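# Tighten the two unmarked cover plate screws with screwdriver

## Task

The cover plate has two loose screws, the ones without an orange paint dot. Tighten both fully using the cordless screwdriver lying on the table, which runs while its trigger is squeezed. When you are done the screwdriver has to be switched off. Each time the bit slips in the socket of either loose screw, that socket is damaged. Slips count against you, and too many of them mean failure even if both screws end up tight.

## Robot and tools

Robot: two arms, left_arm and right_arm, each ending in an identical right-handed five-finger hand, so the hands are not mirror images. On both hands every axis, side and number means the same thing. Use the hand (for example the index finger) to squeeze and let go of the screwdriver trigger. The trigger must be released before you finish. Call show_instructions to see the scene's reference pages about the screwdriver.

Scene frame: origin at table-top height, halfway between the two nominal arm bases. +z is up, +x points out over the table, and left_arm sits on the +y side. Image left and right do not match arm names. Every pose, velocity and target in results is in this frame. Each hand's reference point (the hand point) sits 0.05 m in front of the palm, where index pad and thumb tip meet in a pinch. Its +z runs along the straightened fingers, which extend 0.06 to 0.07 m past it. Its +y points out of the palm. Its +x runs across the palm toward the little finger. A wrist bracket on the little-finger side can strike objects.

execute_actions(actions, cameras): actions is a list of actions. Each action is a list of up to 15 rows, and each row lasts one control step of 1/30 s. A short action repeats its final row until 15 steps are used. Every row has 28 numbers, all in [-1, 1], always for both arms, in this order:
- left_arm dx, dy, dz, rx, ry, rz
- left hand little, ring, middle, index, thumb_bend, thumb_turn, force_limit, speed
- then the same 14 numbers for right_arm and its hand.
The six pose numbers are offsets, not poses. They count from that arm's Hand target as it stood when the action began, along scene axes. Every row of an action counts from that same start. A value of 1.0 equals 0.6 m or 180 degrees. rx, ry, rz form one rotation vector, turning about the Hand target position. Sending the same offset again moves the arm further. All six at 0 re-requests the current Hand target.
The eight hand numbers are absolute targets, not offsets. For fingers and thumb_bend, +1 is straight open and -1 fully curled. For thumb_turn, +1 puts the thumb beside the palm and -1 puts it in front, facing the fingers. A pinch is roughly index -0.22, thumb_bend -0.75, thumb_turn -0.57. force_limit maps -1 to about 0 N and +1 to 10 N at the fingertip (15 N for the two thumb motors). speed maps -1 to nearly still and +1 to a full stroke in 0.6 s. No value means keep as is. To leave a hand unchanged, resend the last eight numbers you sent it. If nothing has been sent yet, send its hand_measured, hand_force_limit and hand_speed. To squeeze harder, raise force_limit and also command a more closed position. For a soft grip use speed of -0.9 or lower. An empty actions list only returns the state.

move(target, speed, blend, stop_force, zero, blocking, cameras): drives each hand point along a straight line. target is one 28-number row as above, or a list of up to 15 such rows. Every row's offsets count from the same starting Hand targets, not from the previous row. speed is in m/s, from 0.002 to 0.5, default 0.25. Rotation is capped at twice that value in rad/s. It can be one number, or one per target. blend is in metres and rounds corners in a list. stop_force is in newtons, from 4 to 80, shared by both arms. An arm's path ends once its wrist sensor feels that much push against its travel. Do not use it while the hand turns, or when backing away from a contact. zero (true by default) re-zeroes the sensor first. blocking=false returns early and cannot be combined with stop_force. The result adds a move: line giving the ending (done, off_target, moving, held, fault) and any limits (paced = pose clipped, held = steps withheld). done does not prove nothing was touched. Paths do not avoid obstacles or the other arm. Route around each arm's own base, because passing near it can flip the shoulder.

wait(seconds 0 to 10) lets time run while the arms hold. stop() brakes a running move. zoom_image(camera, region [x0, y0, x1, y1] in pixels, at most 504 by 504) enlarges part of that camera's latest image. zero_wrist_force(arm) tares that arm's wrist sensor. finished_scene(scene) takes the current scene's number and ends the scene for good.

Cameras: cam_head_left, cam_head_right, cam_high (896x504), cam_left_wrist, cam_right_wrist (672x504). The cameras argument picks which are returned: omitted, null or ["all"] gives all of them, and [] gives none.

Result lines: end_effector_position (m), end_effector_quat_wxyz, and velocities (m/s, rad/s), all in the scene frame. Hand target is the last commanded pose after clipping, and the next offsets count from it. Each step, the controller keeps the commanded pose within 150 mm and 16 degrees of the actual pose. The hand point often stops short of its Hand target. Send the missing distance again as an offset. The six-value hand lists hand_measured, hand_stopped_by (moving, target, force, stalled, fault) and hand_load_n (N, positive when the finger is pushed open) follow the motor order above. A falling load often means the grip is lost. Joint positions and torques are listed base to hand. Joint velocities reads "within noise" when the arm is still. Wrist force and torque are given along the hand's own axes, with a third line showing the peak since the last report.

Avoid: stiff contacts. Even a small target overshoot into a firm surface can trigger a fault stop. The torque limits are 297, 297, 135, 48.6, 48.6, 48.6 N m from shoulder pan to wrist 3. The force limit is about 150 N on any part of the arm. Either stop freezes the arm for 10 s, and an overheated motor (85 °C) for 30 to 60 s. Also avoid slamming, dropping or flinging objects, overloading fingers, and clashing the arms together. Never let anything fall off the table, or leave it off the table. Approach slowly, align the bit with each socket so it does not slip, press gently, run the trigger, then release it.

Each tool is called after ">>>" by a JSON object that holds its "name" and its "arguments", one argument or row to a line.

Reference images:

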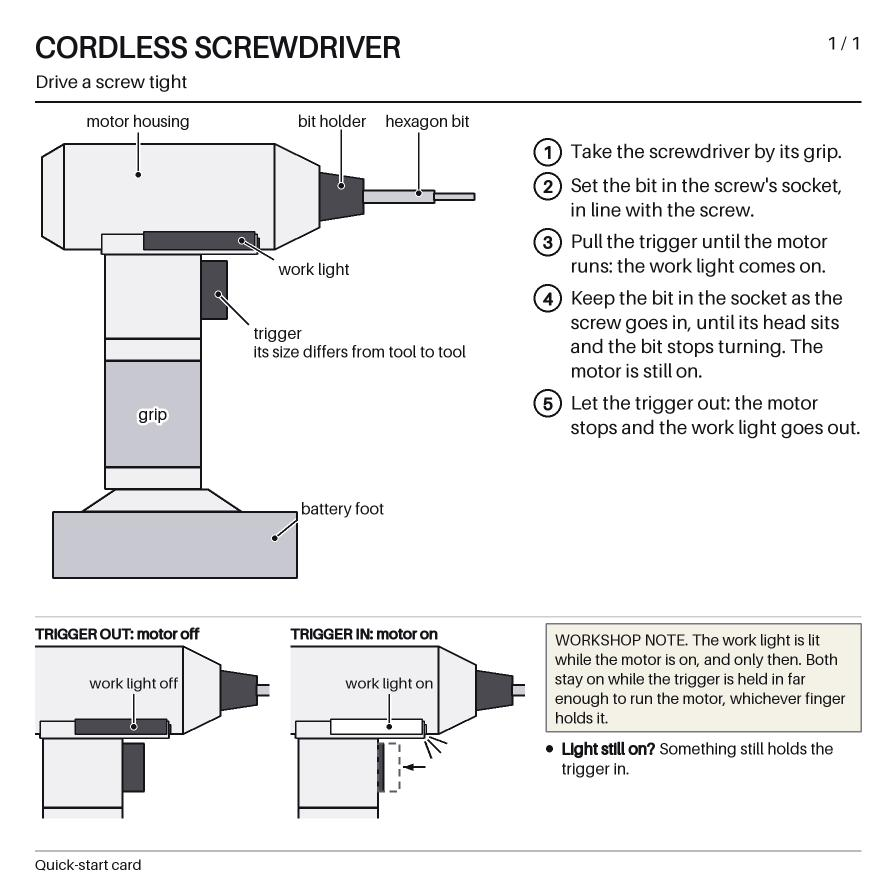

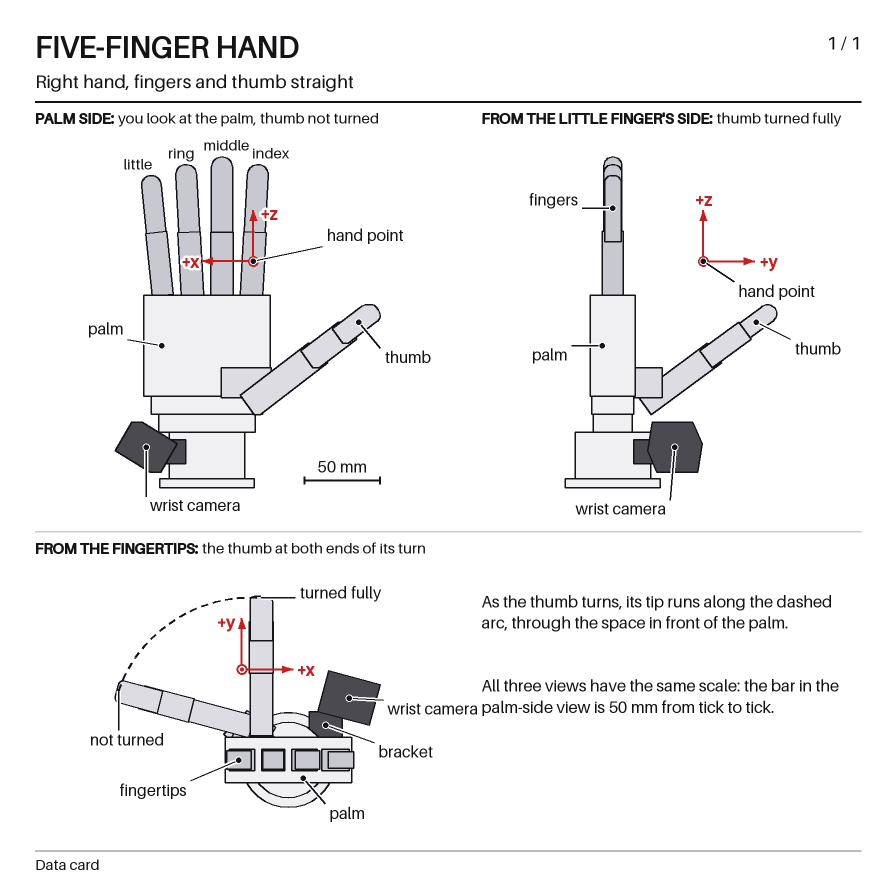

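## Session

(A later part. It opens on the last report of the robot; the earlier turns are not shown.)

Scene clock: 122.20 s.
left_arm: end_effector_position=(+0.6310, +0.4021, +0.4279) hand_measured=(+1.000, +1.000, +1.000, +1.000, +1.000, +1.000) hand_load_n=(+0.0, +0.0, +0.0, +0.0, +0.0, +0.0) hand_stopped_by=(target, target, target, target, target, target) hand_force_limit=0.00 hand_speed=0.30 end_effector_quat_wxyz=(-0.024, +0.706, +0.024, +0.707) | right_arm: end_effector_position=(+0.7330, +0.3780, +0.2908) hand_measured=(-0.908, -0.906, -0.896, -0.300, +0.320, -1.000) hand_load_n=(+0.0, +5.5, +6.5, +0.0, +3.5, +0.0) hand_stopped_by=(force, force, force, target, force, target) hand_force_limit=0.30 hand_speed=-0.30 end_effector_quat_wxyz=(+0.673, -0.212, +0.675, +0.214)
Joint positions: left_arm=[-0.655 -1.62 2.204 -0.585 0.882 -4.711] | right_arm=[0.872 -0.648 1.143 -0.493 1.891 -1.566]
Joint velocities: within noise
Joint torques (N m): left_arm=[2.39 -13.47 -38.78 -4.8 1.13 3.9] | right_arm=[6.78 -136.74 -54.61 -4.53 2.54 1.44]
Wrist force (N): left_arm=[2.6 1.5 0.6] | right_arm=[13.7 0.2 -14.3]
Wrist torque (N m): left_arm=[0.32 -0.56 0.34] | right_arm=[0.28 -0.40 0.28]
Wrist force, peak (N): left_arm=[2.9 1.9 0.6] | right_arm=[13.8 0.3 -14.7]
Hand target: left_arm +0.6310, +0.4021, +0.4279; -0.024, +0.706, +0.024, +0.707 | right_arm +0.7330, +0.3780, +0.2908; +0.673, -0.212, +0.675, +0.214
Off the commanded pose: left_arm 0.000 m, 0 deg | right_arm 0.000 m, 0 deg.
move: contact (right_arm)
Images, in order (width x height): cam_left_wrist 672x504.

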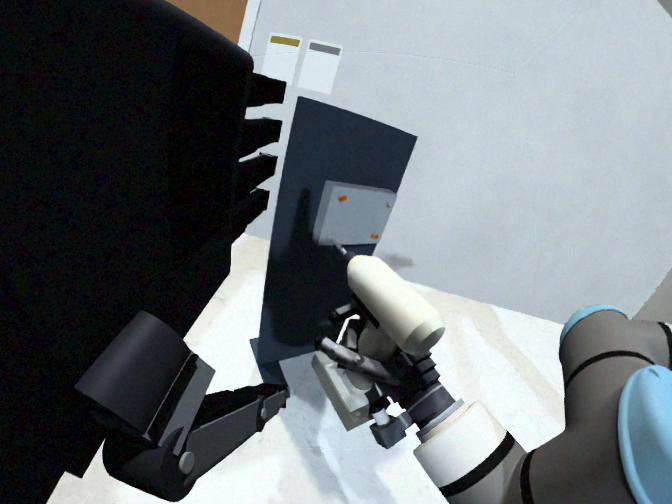

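>>> {"name": "move", "arguments": {
  "target": [0,0,0,0,0,0,1,1,1,1,1,1,0,0.3, 0,0,-0.0025,0,0,0,-1,-1,-0.985,-0.3,-1,-1,0.3,-0.3],
  "speed": 0.01,
  "cameras": ["cam_left_wrist"]
}}

>>> {"name": "zoom_image", "arguments": {
  "camera": "cam_left_wrist",
  "region": [315, 222, 355, 262]
}}

Scene clock: 123.20 s.
left_arm: end_effector_position=(+0.6310, +0.4021, +0.4279) hand_measured=(+1.000, +1.000, +1.000, +1.000, +1.000, +1.000) hand_load_n=(+0.0, +0.0, +0.0, +0.0, +0.0, +0.0) hand_stopped_by=(target, target, target, target, target, target) hand_force_limit=0.00 hand_speed=0.30 end_effector_quat_wxyz=(-0.024, +0.706, +0.024, +0.707) | right_arm: end_effector_position=(+0.7330, +0.3780, +0.2893) hand_measured=(-0.908, -0.906, -0.896, -0.300, +0.320, -1.000) hand_load_n=(+0.0, +6.0, +7.0, +0.0, +3.5, -0.5) hand_stopped_by=(force, force, force, target, force, target) hand_force_limit=0.30 hand_speed=-0.30 end_effector_quat_wxyz=(+0.673, -0.212, +0.675, +0.214)
Joint positions: left_arm=[-0.655 -1.62 2.204 -0.585 0.882 -4.711] | right_arm=[0.872 -0.647 1.143 -0.495 1.891 -1.566]
Joint velocities: within noise
Joint torques (N m): left_arm=[4.31 -10.52 -40.5 -4.06 0.89 4.2] | right_arm=[1.76 -111.05 -36.39 -4.59 2.16 1.42]
Wrist force (N): left_arm=[2.3 1.7 0.7] | right_arm=[5.3 0.5 -0.7]
Wrist torque (N m): left_arm=[0.35 -0.51 0.34] | right_arm=[-0.04 -0.47 0.05]
Wrist force, peak (N): left_arm=[3.0 1.4 0.7] | right_arm=[13.9 0.2 -14.7]
Hand target: left_arm +0.6310, +0.4021, +0.4279; -0.024, +0.706, +0.024, +0.707 | right_arm +0.7330, +0.3780, +0.2893; +0.673, -0.212, +0.675, +0.214
Off the commanded pose: left_arm 0.000 m, 0 deg | right_arm 0.000 m, 0 deg.
move: done
Images, in order (width x height): cam_left_wrist 672x504.

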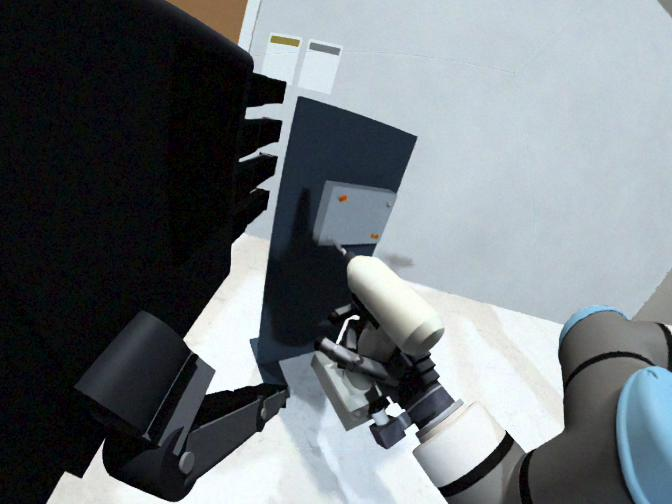

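Scaled by 12.600 from the camera's 672x504 image, which has a finer 960x720 frame.

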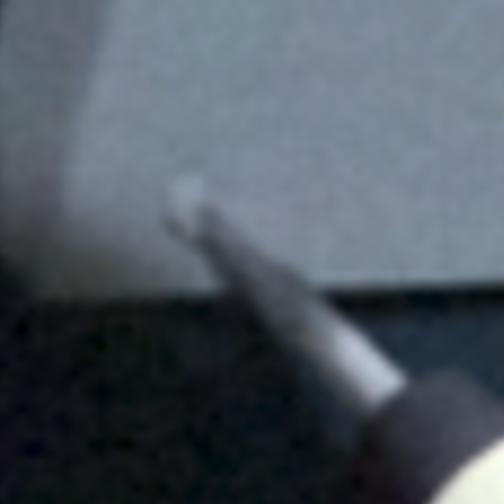

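>>> {"name": "move", "arguments": {
  "target": [0.115,0.148,-0.19,-0.0117,-0.0625,-0.1593,1,1,1,1,1,1,0,0.3, 0,0,0.0008,0,0,0,-1,-1,-0.985,-0.65,-1,-1,0.3,-0.3],
  "speed": 0.12,
  "cameras": ["cam_left_wrist"]
}}

>>> {"name": "zoom_image", "arguments": {
  "camera": "cam_left_wrist",
  "region": [335, 175, 395, 225]
}}

>>> {"name": "zoom_image", "arguments": {
  "camera": "cam_left_wrist",
  "region": [345, 185, 371, 207]
}}

Scene clock: 126.40 s.
left_arm: end_effector_position=(+0.7001, +0.4909, +0.3140) hand_measured=(+1.000, +1.000, +1.000, +1.000, +1.000, +1.000) hand_load_n=(+0.0, +0.0, +0.0, -0.5, +0.0, +0.0) hand_stopped_by=(target, target, target, target, target, target) hand_force_limit=0.00 hand_speed=0.30 end_effector_quat_wxyz=(+0.167, +0.619, -0.137, +0.756) | right_arm: end_effector_position=(+0.7330, +0.3780, +0.2897) hand_measured=(-0.908, -0.906, -0.896, -0.650, +0.320, -1.000) hand_load_n=(+0.0, +6.0, +7.5, +0.0, +3.5, -0.5) hand_stopped_by=(force, force, force, target, force, target) hand_force_limit=0.30 hand_speed=-0.30 end_effector_quat_wxyz=(+0.673, -0.212, +0.675, +0.214)
Joint positions: left_arm=[-0.17 -1.246 2.162 -1.124 1.864 -4.773] | right_arm=[0.872 -0.647 1.143 -0.494 1.891 -1.566]
Joint velocities: within noise
Joint torques (N m): left_arm=[3.04 -52.26 -13.54 -1.91 1.62 3.7] | right_arm=[-12.98 -132.08 -49.5 -1.79 0.17 1.48]
Wrist force (N): left_arm=[2.5 1.4 1.0] | right_arm=[8.1 -0.4 -3.4]
Wrist torque (N m): left_arm=[0.22 -0.59 0.35] | right_arm=[0.05 -0.47 0.16]
Wrist force, peak (N): left_arm=[3.9 2.4 0.5] | right_arm=[8.1 -0.2 -3.8]
Hand target: left_arm +0.7000, +0.4909, +0.3139; +0.167, +0.619, -0.137, +0.755 | right_arm +0.7330, +0.3780, +0.2897; +0.673, -0.212, +0.675, +0.214
Off the commanded pose: left_arm 0.000 m, 0 deg | right_arm 0.000 m, 0 deg.
move: done
Images, in order (width x height): cam_left_wrist 672x504.

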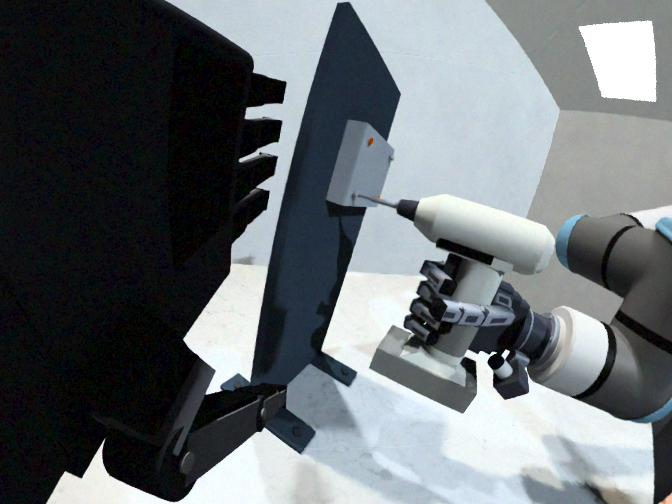

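Scaled by 8.400 from the camera's 672x504 image, which has a finer 960x720 frame.

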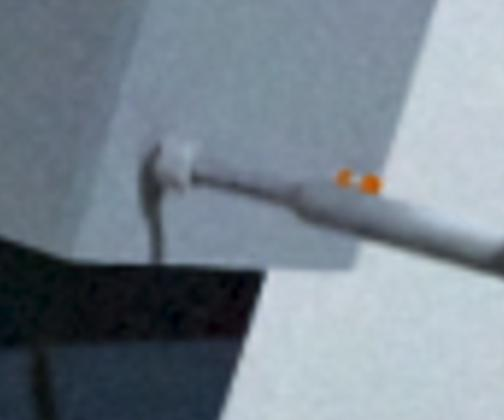

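Scaled by 19.385 from the camera's 672x504 image, which has a finer 960x720 frame.

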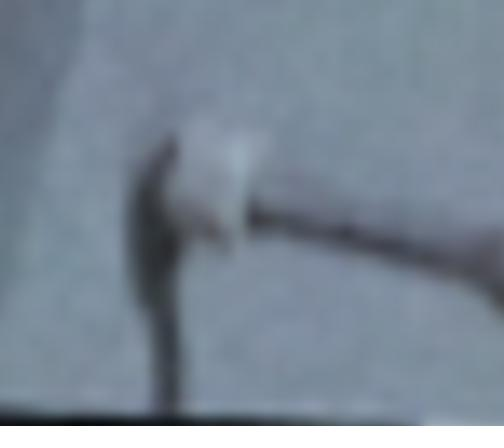

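>>> {"name": "execute_actions", "arguments": {
  "actions": [
    [[0,0,0,0,0,0,1,1,1,1,1,1,0,0.3, 0.0002,0.00014,0,0,0,0,-1,-1,-0.985,-0.9,-1,-1,0.6,0],[0,0,0,0,0,0,1,1,1,1,1,1,0,0.3, 0.0003,0.0002,0,0,0,0,-1,-1,-0.985,-0.9,-1,-1,0.6,0],[0,0,0,0,0,0,1,1,1,1,1,1,0,0.3, 0.0004,0.0003,0,0,0,0,-1,-1,-0.985,-0.9,-1,-1,0.6,0],[0,0,0,0,0,0,1,1,1,1,1,1,0,0.3, 0.0005,0.00034,0,0,0,0,-1,-1,-0.985,-0.9,-1,-1,0.6,0],[0,0,0,0,0,0,1,1,1,1,1,1,0,0.3, 0.0006,0.0004,0,0,0,0,-1,-1,-0.985,-0.9,-1,-1,0.6,0],[0,0,0,0,0,0,1,1,1,1,1,1,0,0.3, 0.0007,0.00047,0,0,0,0,-1,-1,-0.985,-0.9,-1,-1,0.6,0],[0,0,0,0,0,0,1,1,1,1,1,1,0,0.3, 0.0008,0.00054,0,0,0,0,-1,-1,-0.985,-0.9,-1,-1,0.6,0],[0,0,0,0,0,0,1,1,1,1,1,1,0,0.3, 0.0009,0.0006,0,0,0,0,-1,-1,-0.985,-0.9,-1,-1,0.6,0],[0,0,0,0,0,0,1,1,1,1,1,1,0,0.3, 0.001,0.00067,0,0,0,0,-1,-1,-0.985,-0.9,-1,-1,0.6,0],[0,0,0,0,0,0,1,1,1,1,1,1,0,0.3, 0.001,0.00067,0,0,0,0,-1,-1,-0.985,-0.65,-1,-1,0.6,0.5]]
  ],
  "cameras": ["cam_left_wrist"]
}}

>>> {"name": "zoom_image", "arguments": {
  "camera": "cam_left_wrist",
  "region": [335, 175, 395, 225]
}}

Scene clock: 127.50 s.
left_arm: end_effector_position=(+0.7000, +0.4909, +0.3139) hand_measured=(+1.000, +1.000, +1.000, +1.000, +1.000, +1.000) hand_load_n=(+0.0, +0.0, +0.0, +0.0, +0.0, +0.0) hand_stopped_by=(target, target, target, target, target, target) hand_force_limit=0.00 hand_speed=0.30 end_effector_quat_wxyz=(+0.167, +0.619, -0.137, +0.755) | right_arm: end_effector_position=(+0.7336, +0.3784, +0.2898) hand_measured=(-0.908, -0.906, -0.896, -0.650, +0.320, -1.000) hand_load_n=(+0.0, +5.5, +6.5, +0.0, +4.0, -0.5) hand_stopped_by=(force, force, force, target, force, target) hand_force_limit=0.60 hand_speed=0.50 end_effector_quat_wxyz=(+0.673, -0.212, +0.675, +0.214)
Joint positions: left_arm=[-0.17 -1.246 2.162 -1.124 1.864 -4.773] | right_arm=[0.871 -0.646 1.141 -0.493 1.891 -1.566]
Joint velocities: within noise
Joint torques (N m): left_arm=[6.34 -53.72 -17.42 -5.95 2.1 3.61] | right_arm=[-17.26 -114.43 -42.54 -2.59 0.35 1.49]
Wrist force (N): left_arm=[2.9 1.2 0.8] | right_arm=[8.9 1.0 -6.8]
Wrist torque (N m): left_arm=[0.21 -0.63 0.36] | right_arm=[0.08 -0.43 0.12]
Wrist force, peak (N): left_arm=[2.7 2.4 1.1] | right_arm=[10.2 0.4 -7.7]
Hand target: left_arm +0.7000, +0.4909, +0.3139; +0.167, +0.619, -0.137, +0.755 | right_arm +0.7336, +0.3784, +0.2897; +0.673, -0.212, +0.675, +0.214
Off the commanded pose: left_arm 0.000 m, 0 deg | right_arm 0.000 m, 0 deg.
Images, in order (width x height): cam_left_wrist 672x504.

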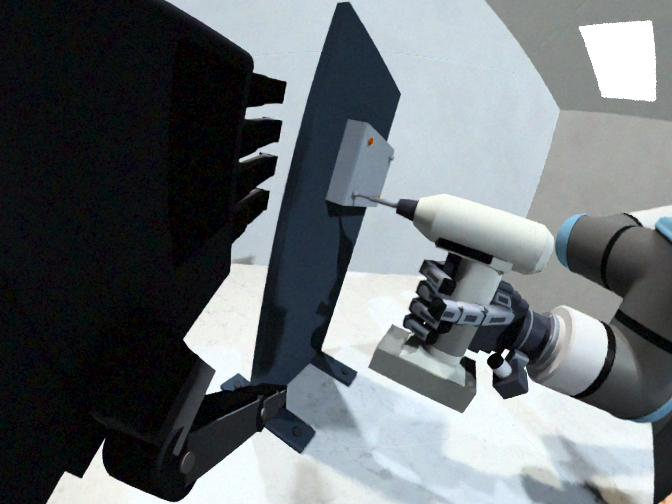

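Scaled by 8.400 from the camera's 672x504 image, which has a finer 960x720 frame.

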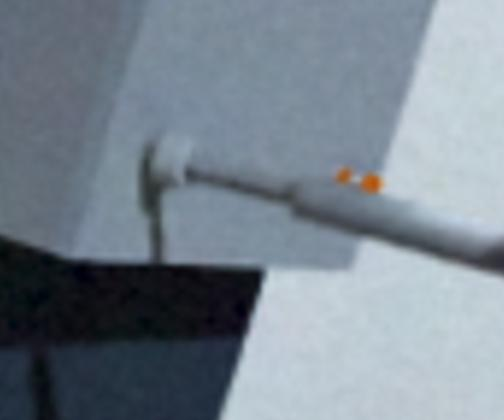

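>>> {"name": "move", "arguments": {
  "target": [0,0,0,0,0,0,1,1,1,1,1,1,0,0.3, 0.0055,0.0038,0,0,0,0,-1,-1,-0.985,-0.9,-1,-1,0.6,0],
  "speed": 0.003,
  "stop_force": 5,
  "cameras": ["cam_left_wrist"]
}}

>>> {"name": "zoom_image", "arguments": {
  "camera": "cam_left_wrist",
  "region": [325, 165, 485, 285]
}}

Scene clock: 129.00 s.
left_arm: end_effector_position=(+0.7000, +0.4909, +0.3139) hand_measured=(+1.000, +1.000, +1.000, +1.000, +1.000, +1.000) hand_load_n=(+0.0, +0.0, +0.0, +0.0, -0.5, +0.0) hand_stopped_by=(target, target, target, target, target, target) hand_force_limit=0.00 hand_speed=0.30 end_effector_quat_wxyz=(+0.167, +0.619, -0.137, +0.755) | right_arm: end_effector_position=(+0.7344, +0.3789, +0.2897) hand_measured=(-0.908, -0.906, -0.896, -0.894, +0.320, -1.000) hand_load_n=(+0.0, +5.0, +5.5, +11.0, +4.5, -0.5) hand_stopped_by=(force, force, force, force, force, target) hand_force_limit=0.60 hand_speed=0.00 end_effector_quat_wxyz=(+0.673, -0.212, +0.675, +0.214)
Joint positions: left_arm=[-0.17 -1.246 2.162 -1.124 1.864 -4.773] | right_arm=[0.871 -0.645 1.139 -0.492 1.891 -1.566]
Joint velocities: within noise
Joint torques (N m): left_arm=[7.81 -53.61 -22.27 -5.62 0.02 3.77] | right_arm=[-1.53 -128.99 -37.27 -5.35 2.32 1.39]
Wrist force (N): left_arm=[2.7 1.7 1.2] | right_arm=[7.3 4.8 1.6]
Wrist torque (N m): left_arm=[0.25 -0.63 0.36] | right_arm=[-0.51 -0.37 -0.94]
Wrist force, peak (N): left_arm=[3.0 2.1 1.1] | right_arm=[11.3 2.7 -12.4]
Hand target: left_arm +0.7000, +0.4909, +0.3139; +0.167, +0.619, -0.137, +0.755 | right_arm +0.7343, +0.3790, +0.2897; +0.673, -0.212, +0.675, +0.214 (not the last commanded pose)
Off the commanded pose: left_arm 0.000 m, 0 deg | right_arm 0.003 m, 0 deg.
move: contact (right_arm)
Images, in order (width x height): cam_left_wrist 672x504.

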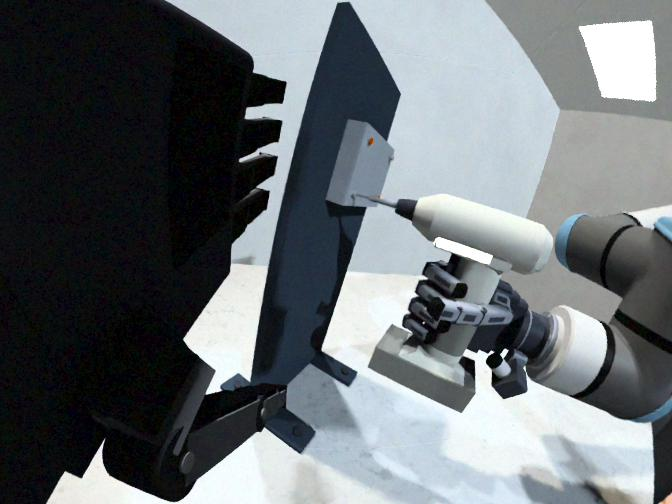

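Scaled by 3.150 from the camera's 672x504 image, which has a finer 960x720 frame.

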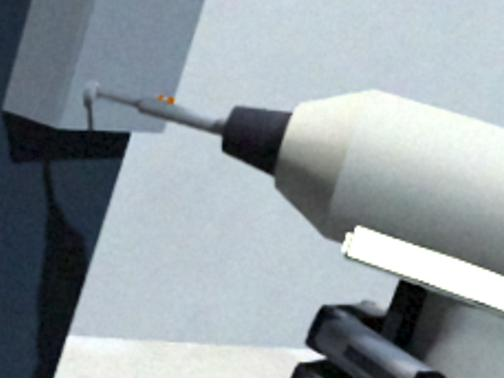

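>>> {"name": "move", "arguments": {
  "target": [0,0,0,0,0,0,1,1,1,1,1,1,0,0.3, 0.0055,0.0038,0,0,0,0,-1,-1,-0.985,-0.9,-1,-1,0.6,0],
  "speed": 0.005,
  "stop_force": 6,
  "cameras": ["cam_left_wrist"]
}}

>>> {"name": "zoom_image", "arguments": {
  "camera": "cam_left_wrist",
  "region": [335, 175, 395, 225]
}}

Scene clock: 129.93 s.
left_arm: end_effector_position=(+0.7000, +0.4909, +0.3139) hand_measured=(+1.000, +1.000, +1.000, +1.000, +1.000, +1.000) hand_load_n=(-0.5, +0.0, +0.0, +0.0, +0.0, +0.0) hand_stopped_by=(target, target, target, target, target, target) hand_force_limit=0.00 hand_speed=0.30 end_effector_quat_wxyz=(+0.167, +0.619, -0.137, +0.755) | right_arm: end_effector_position=(+0.7344, +0.3790, +0.2897) hand_measured=(-0.908, -0.906, -0.896, -0.894, +0.320, -1.000) hand_load_n=(+0.0, +5.0, +6.0, +10.5, +4.5, -0.5) hand_stopped_by=(force, force, force, force, force, target) hand_force_limit=0.60 hand_speed=0.00 end_effector_quat_wxyz=(+0.673, -0.212, +0.675, +0.214)
Joint positions: left_arm=[-0.17 -1.246 2.162 -1.124 1.864 -4.773] | right_arm=[0.871 -0.645 1.138 -0.492 1.891 -1.566]
Joint velocities: within noise
Joint torques (N m): left_arm=[6.85 -53.76 -24.32 -4.93 -0.74 3.46] | right_arm=[-6.07 -133.44 -38.48 -6.76 1.74 1.4]
Wrist force (N): left_arm=[2.7 2.0 0.8] | right_arm=[8.2 4.7 -0.2]
Wrist torque (N m): left_arm=[0.33 -0.61 0.38] | right_arm=[-0.44 -0.25 -0.90]
Wrist force, peak (N): left_arm=[3.3 1.6 0.7] | right_arm=[9.7 4.4 -7.4]
Hand target: left_arm +0.7000, +0.4909, +0.3139; +0.167, +0.619, -0.137, +0.755 | right_arm +0.7344, +0.3790, +0.2897; +0.673, -0.212, +0.675, +0.214 (not the last commanded pose)
Off the commanded pose: left_arm 0.000 m, 0 deg | right_arm 0.004 m, 0 deg.
move: contact (right_arm)
Images, in order (width x height): cam_left_wrist 672x504.

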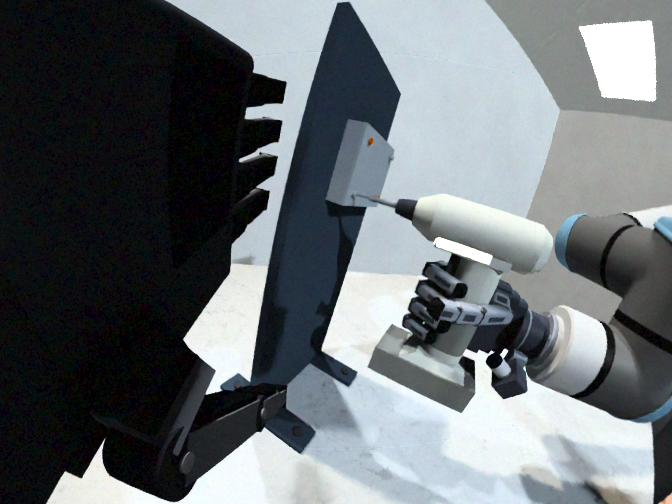

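Scaled by 8.400 from the camera's 672x504 image, which has a finer 960x720 frame.

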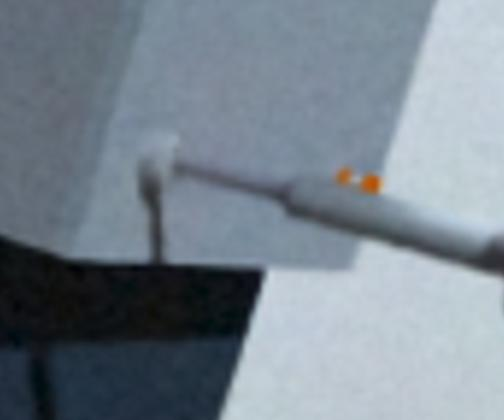

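>>> {"name": "zoom_image", "arguments": {
  "camera": "cam_left_wrist",
  "region": [345, 185, 371, 207]
}}

>>> {"name": "wait", "arguments": {
  "seconds": 0.3,
  "cameras": ["cam_left_wrist"]
}}

>>> {"name": "zoom_image", "arguments": {
  "camera": "cam_left_wrist",
  "region": [335, 175, 395, 225]
}}

Scaled by 19.385 from the camera's 672x504 image, which has a finer 960x720 frame.

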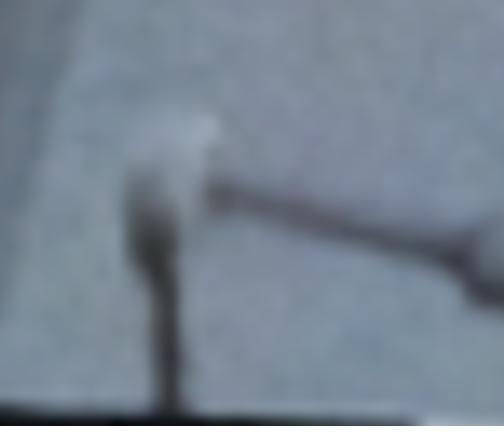

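Scene clock: 130.43 s.
left_arm: end_effector_position=(+0.7000, +0.4909, +0.3139) hand_measured=(+1.000, +1.000, +1.000, +1.000, +1.000, +1.000) hand_load_n=(+0.0, +0.0, +0.0, +0.0, +0.0, +0.0) hand_stopped_by=(target, target, target, target, target, target) hand_force_limit=0.00 hand_speed=0.30 end_effector_quat_wxyz=(+0.167, +0.619, -0.137, +0.755) | right_arm: end_effector_position=(+0.7344, +0.3790, +0.2897) hand_measured=(-0.908, -0.906, -0.896, -0.894, +0.320, -1.000) hand_load_n=(+0.0, +5.0, +6.0, +10.5, +4.5, -0.5) hand_stopped_by=(force, force, force, force, force, target) hand_force_limit=0.60 hand_speed=0.00 end_effector_quat_wxyz=(+0.673, -0.212, +0.675, +0.214)
Joint positions: left_arm=[-0.17 -1.246 2.162 -1.124 1.864 -4.773] | right_arm=[0.871 -0.645 1.138 -0.492 1.891 -1.566]
Joint velocities: within noise
Joint torques (N m): left_arm=[7.72 -49.75 -25.54 -5.31 -0.93 3.33] | right_arm=[-6.25 -133.23 -39.64 -6.35 2.14 1.3]
Wrist force (N): left_arm=[2.7 1.9 1.0] | right_arm=[8.2 4.9 -0.6]
Wrist torque (N m): left_arm=[0.30 -0.61 0.37] | right_arm=[-0.37 -0.23 -0.90]
Wrist force, peak (N): left_arm=[3.0 1.9 0.8] | right_arm=[8.4 4.8 -0.4]
Hand target: left_arm +0.7000, +0.4909, +0.3139; +0.167, +0.619, -0.137, +0.755 | right_arm +0.7344, +0.3790, +0.2897; +0.673, -0.212, +0.675, +0.214 (not the last commanded pose)
Off the commanded pose: left_arm 0.000 m, 0 deg | right_arm 0.004 m, 0 deg.
wait: 0.30 s; at rest from the start
Images, in order (width x height): cam_left_wrist 672x504.

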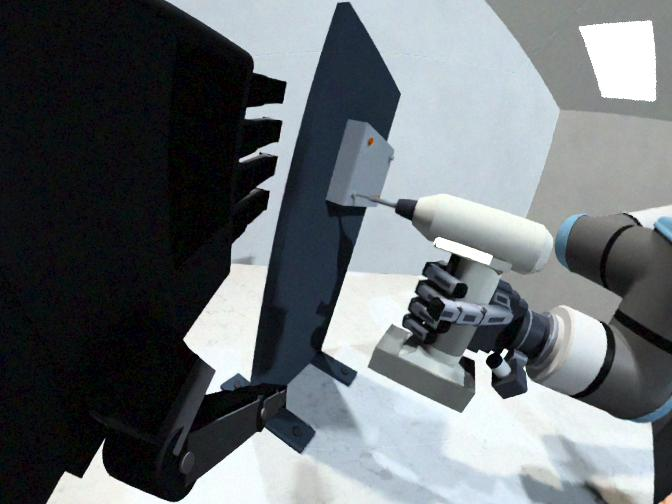

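Scaled by 8.400 from the camera's 672x504 image, which has a finer 960x720 frame.

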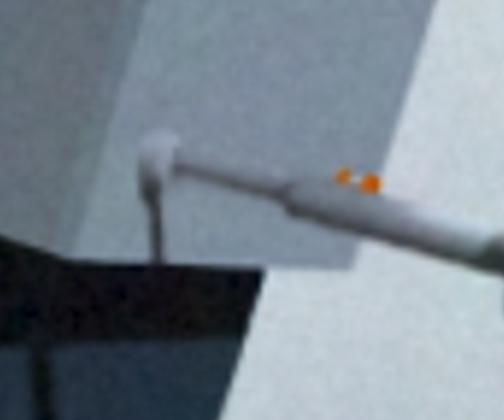

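>>> {"name": "move", "arguments": {
  "target": [
    [0,0,0,0,0,0,1,1,1,1,1,1,0,0.3, 0,0,0,0,0,0,-1,-1,-0.985,-0.6,-1,-1,0.6,0.5],
    [0,0,0,0,0,0,1,1,1,1,1,1,0,0.3, -0.0344,-0.0235,0,0,0,0,-1,-1,-0.985,-0.6,-1,-1,0.6,0.5]
  ],
  "speed": 0.03,
  "cameras": ["cam_left_wrist"]
}}

>>> {"name": "zoom_image", "arguments": {
  "camera": "cam_left_wrist",
  "region": [320, 100, 460, 240]
}}

Scene clock: 133.50 s.
left_arm: end_effector_position=(+0.7000, +0.4909, +0.3139) hand_measured=(+1.000, +1.000, +1.000, +1.000, +1.000, +1.000) hand_load_n=(+0.0, +0.0, +0.0, +0.0, +0.0, +0.0) hand_stopped_by=(target, target, target, target, target, target) hand_force_limit=0.00 hand_speed=0.30 end_effector_quat_wxyz=(+0.167, +0.619, -0.137, +0.755) | right_arm: end_effector_position=(+0.7137, +0.3650, +0.2898) hand_measured=(-0.908, -0.906, -0.880, -0.600, +0.318, -1.000) hand_load_n=(+0.0, +5.0, +1.0, +0.0, +1.0, +0.5) hand_stopped_by=(force, force, force, target, force, target) hand_force_limit=0.60 hand_speed=0.50 end_effector_quat_wxyz=(+0.673, -0.212, +0.675, +0.214)
Joint positions: left_arm=[-0.17 -1.246 2.162 -1.124 1.864 -4.773] | right_arm=[0.88 -0.679 1.206 -0.525 1.899 -1.566]
Joint velocities: within noise
Joint torques (N m): left_arm=[5.68 -50.34 -33.4 -4.06 -0.69 3.4] | right_arm=[-3.69 -110.48 -50.47 -1.43 0.1 0.6]
Wrist force (N): left_arm=[2.5 1.8 1.1] | right_arm=[6.2 -0.2 -0.8]
Wrist torque (N m): left_arm=[0.27 -0.59 0.36] | right_arm=[-0.14 0.00 0.00]
Wrist force, peak (N): left_arm=[3.1 1.9 0.8] | right_arm=[-27.1 0.0 64.3]
Hand target: left_arm +0.7000, +0.4909, +0.3139; +0.167, +0.619, -0.137, +0.755 | right_arm +0.7138, +0.3649, +0.2897; +0.673, -0.212, +0.675, +0.214
Off the commanded pose: left_arm 0.000 m, 0 deg | right_arm 0.000 m, 0 deg.
move: done
Images, in order (width x height): cam_left_wrist 672x504.

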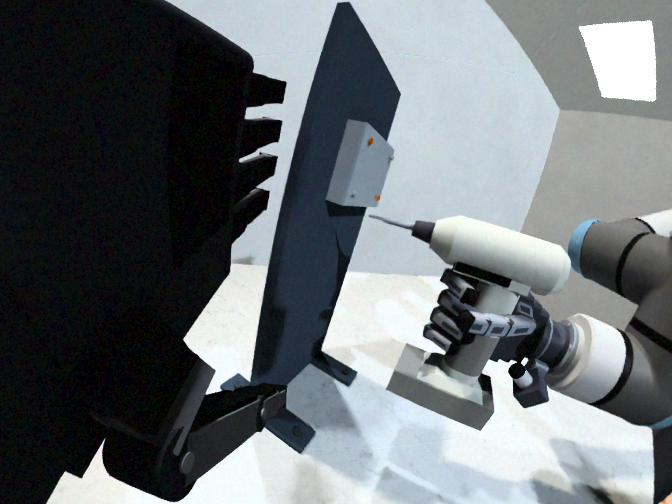

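Scaled by 3.600 from the camera's 672x504 image, which has a finer 960x720 frame.

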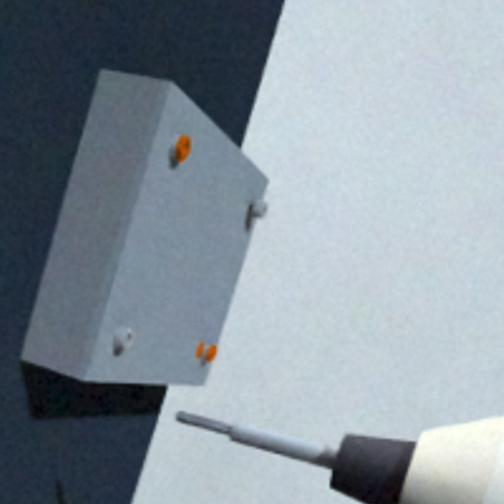

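>>> {"name": "move", "arguments": {
  "target": [0,0,0,0,0,0,1,1,1,1,1,1,0,0.3, 0,0,0,0,0,0,-0.98,-0.98,-1,-0.6,-0.98,-1,0.3,-0.7]
}}

>>> {"name": "zoom_image", "arguments": {
  "camera": "cam_right_wrist",
  "region": [150, 0, 450, 340]
}}

>>> {"name": "zoom_image", "arguments": {
  "camera": "cam_left_wrist",
  "region": [340, 180, 600, 420]
}}

Scene clock: 134.60 s.
left_arm: end_effector_position=(+0.7000, +0.4909, +0.3139) hand_measured=(+1.000, +1.000, +1.000, +1.000, +1.000, +1.000) hand_load_n=(+0.0, +0.0, +0.0, +0.5, +0.0, +0.0) hand_stopped_by=(target, target, target, target, target, target) hand_force_limit=0.00 hand_speed=0.30 end_effector_quat_wxyz=(+0.167, +0.619, -0.137, +0.755) | right_arm: end_effector_position=(+0.7138, +0.3649, +0.2897) hand_measured=(-0.938, -0.918, -0.892, -0.600, +0.166, -1.000) hand_load_n=(+5.5, +9.5, +7.0, +0.0, +10.0, +5.0) hand_stopped_by=(force, force, force, target, force, target) hand_force_limit=0.30 hand_speed=-0.70 end_effector_quat_wxyz=(+0.673, -0.212, +0.675, +0.214)
Joint positions: left_arm=[-0.17 -1.246 2.162 -1.124 1.864 -4.773] | right_arm=[0.88 -0.679 1.206 -0.525 1.899 -1.566]
Joint velocities: within noise
Joint torques (N m): left_arm=[9.91 -52.14 -35.98 -3.16 -1 3.69] | right_arm=[-14.37 -110.35 -47.69 -1.96 -0.55 -0.65]
Wrist force (N): left_arm=[2.8 2.0 0.9] | right_arm=[6.5 -0.2 -0.6]
Wrist torque (N m): left_arm=[0.31 -0.62 0.38] | right_arm=[-0.17 -0.04 0.01]
Wrist force, peak (N): left_arm=[3.2 1.9 1.1] | right_arm=[6.7 -0.5 -0.6]
Hand target: left_arm +0.7000, +0.4909, +0.3139; +0.167, +0.619, -0.137, +0.755 | right_arm +0.7138, +0.3649, +0.2897; +0.673, -0.212, +0.675, +0.214
Off the commanded pose: left_arm 0.000 m, 0 deg | right_arm 0.000 m, 0 deg.
move: done

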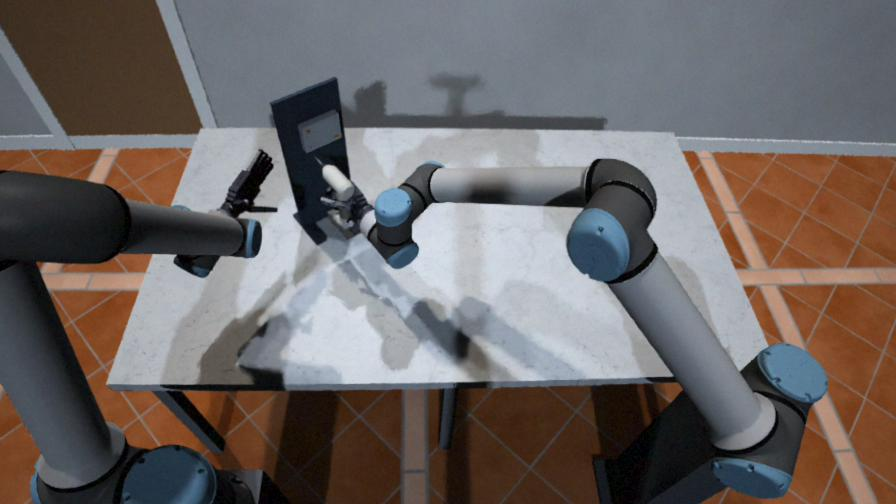

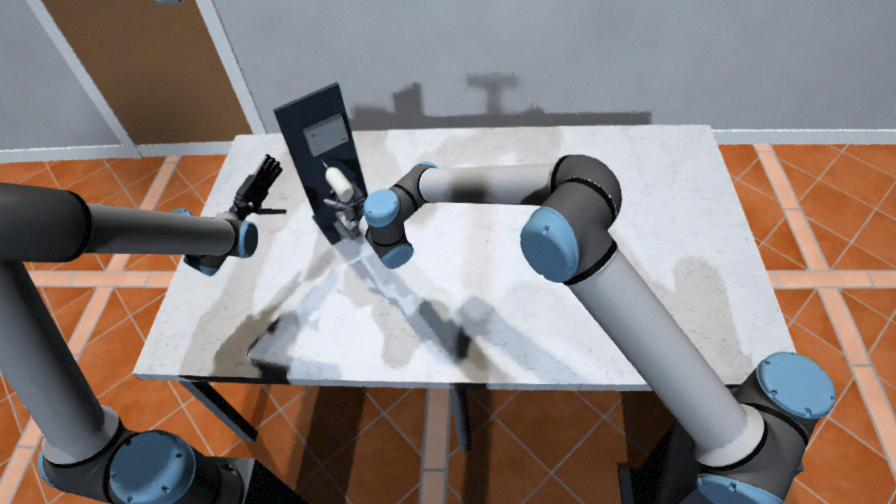

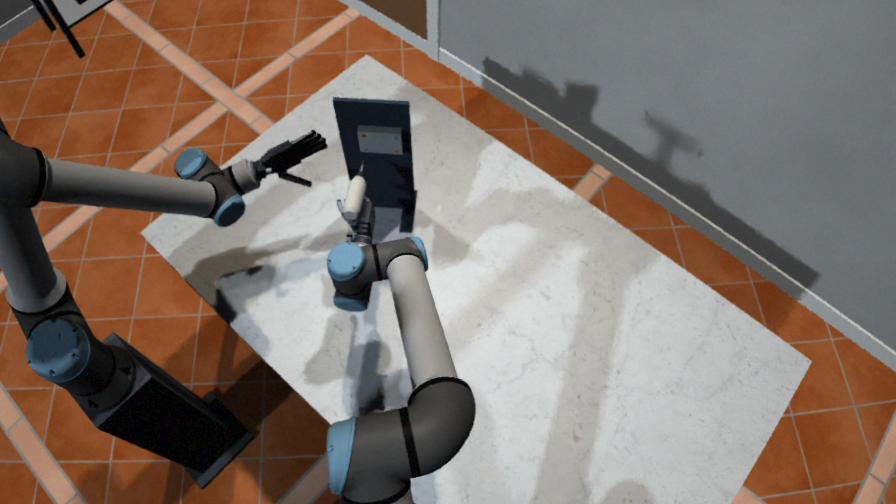

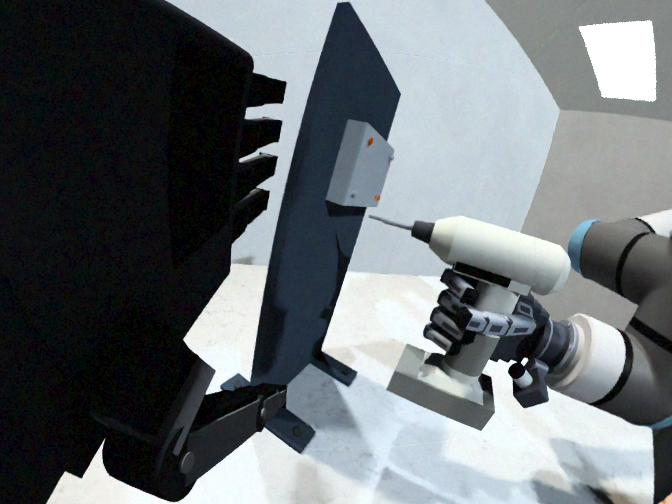

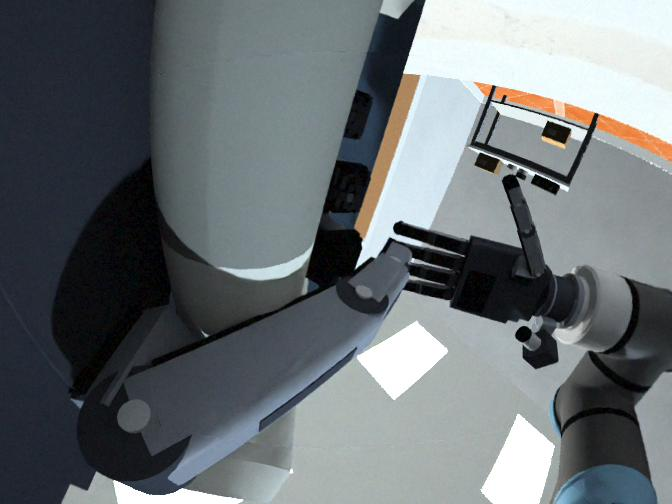

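Scaled by 1.482 from the camera's 672x504 image, which has a finer 960x720 frame.

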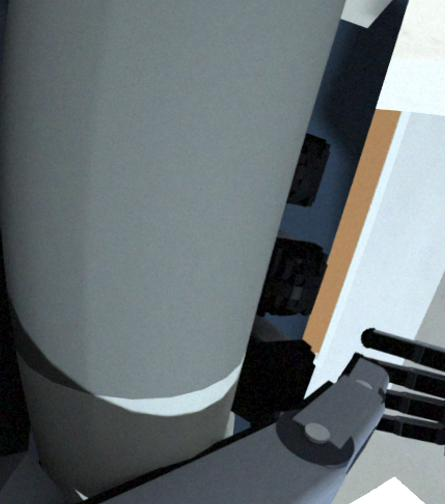

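Scaled by 1.938 from the camera's 672x504 image, which has a finer 960x720 frame.

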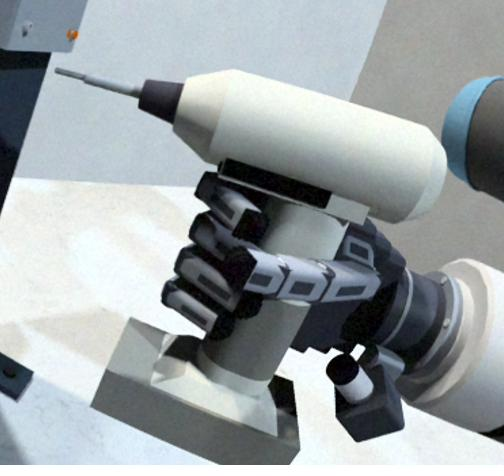

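>>> {"name": "move", "arguments": {
  "target": [0,0,0,0,0,0,1,1,1,1,1,1,0,0.3, 0.066,-0.0963,0.1,0,0,0,-0.98,-0.98,-1,-0.6,-0.98,-1,0.3,-0.7],
  "speed": 0.08,
  "cameras": ["cam_left_wrist","cam_high","cam_head_left"]
}}

>>> {"name": "zoom_image", "arguments": {
  "camera": "cam_left_wrist",
  "region": [320, 90, 480, 230]
}}

>>> {"name": "zoom_image", "arguments": {
  "camera": "cam_high",
  "region": [340, 100, 440, 200]
}}

Scene clock: 136.43 s.
left_arm: end_effector_position=(+0.7000, +0.4909, +0.3139) hand_measured=(+1.000, +1.000, +1.000, +1.000, +1.000, +1.000) hand_load_n=(+0.0, +0.0, +0.0, +0.0, +0.0, +0.0) hand_stopped_by=(target, target, target, target, target, target) hand_force_limit=0.00 hand_speed=0.30 end_effector_quat_wxyz=(+0.167, +0.619, -0.137, +0.755) | right_arm: end_effector_position=(+0.7535, +0.3069, +0.3496) hand_measured=(-0.938, -0.918, -0.892, -0.600, +0.166, -1.000) hand_load_n=(+5.5, +9.5, +7.5, +0.0, +10.0, +5.0) hand_stopped_by=(force, force, force, target, force, target) hand_force_limit=0.30 hand_speed=-0.70 end_effector_quat_wxyz=(+0.673, -0.212, +0.675, +0.214) end_effector_velocity=(-0.002, +0.003, -0.003) end_effector_angular_velocity=(-0.001, +0.001, -0.001)
Joint positions: left_arm=[-0.17 -1.246 2.162 -1.124 1.864 -4.773] | right_arm=[0.809 -0.78 1.278 -0.497 1.829 -1.566]
Joint velocities: left_arm=[within noise] | right_arm=[0.003 0.005 -0.003 -0.001 0.004 0]
Joint torques (N m): left_arm=[9.07 -48.76 -39.42 -2.73 -0.56 3.43] | right_arm=[15.02 -105.86 -50.64 -6.59 1.34 -1.94]
Wrist force (N): left_arm=[2.5 2.1 0.6] | right_arm=[6.5 -0.3 -0.3]
Wrist torque (N m): left_arm=[0.36 -0.58 0.37] | right_arm=[-0.20 -0.05 0.00]
Wrist force, peak (N): left_arm=[2.9 1.7 1.3] | right_arm=[8.0 0.9 -1.1]
Hand target: left_arm +0.7000, +0.4909, +0.3139; +0.167, +0.619, -0.137, +0.755 | right_arm +0.7534, +0.3071, +0.3497; +0.673, -0.212, +0.675, +0.214
Off the commanded pose: left_arm 0.000 m, 0 deg | right_arm 0.000 m, 0 deg.
move: done
Images, in order (width x height): cam_head_left 896x504, cam_high 896x504, cam_left_wrist 672x504.

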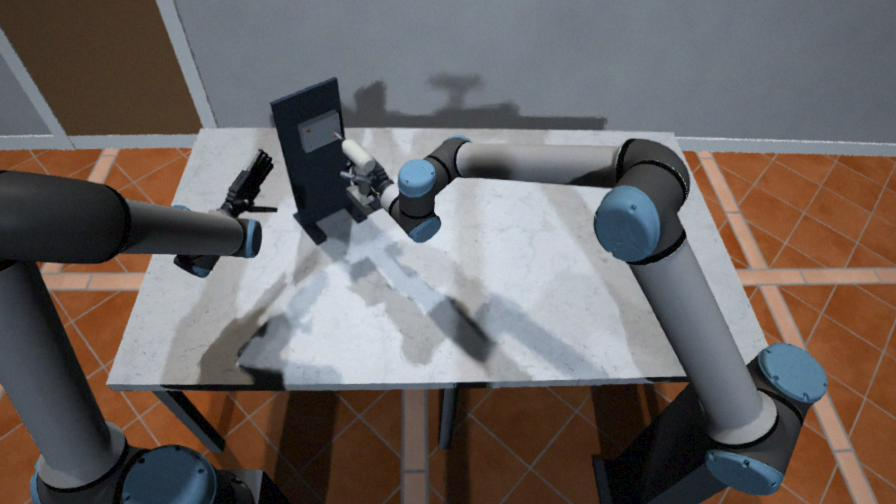

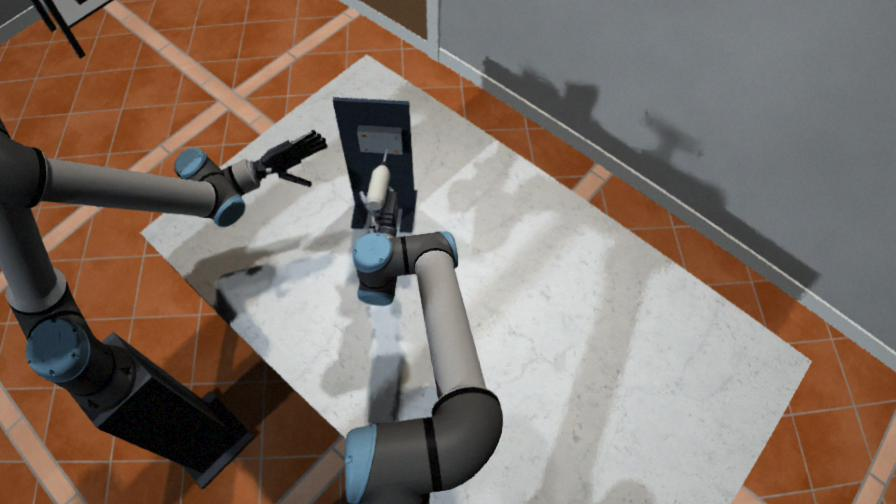

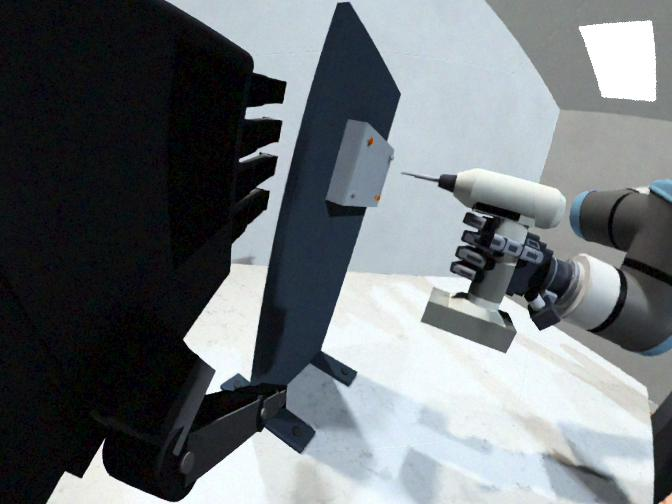

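Scaled by 3.150 from the camera's 672x504 image, which has a finer 960x720 frame.

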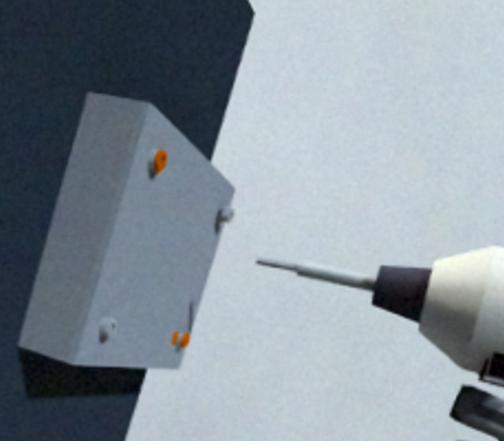

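Scaled by 5.040.

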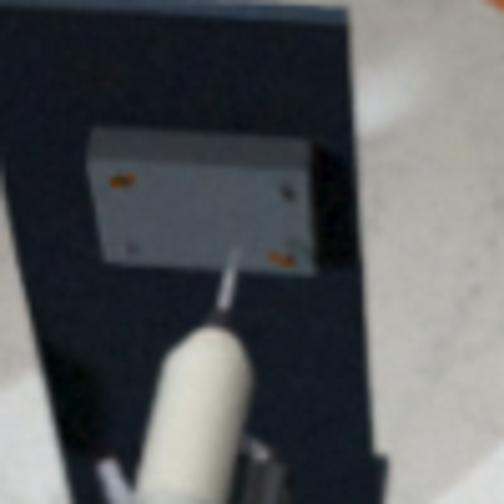

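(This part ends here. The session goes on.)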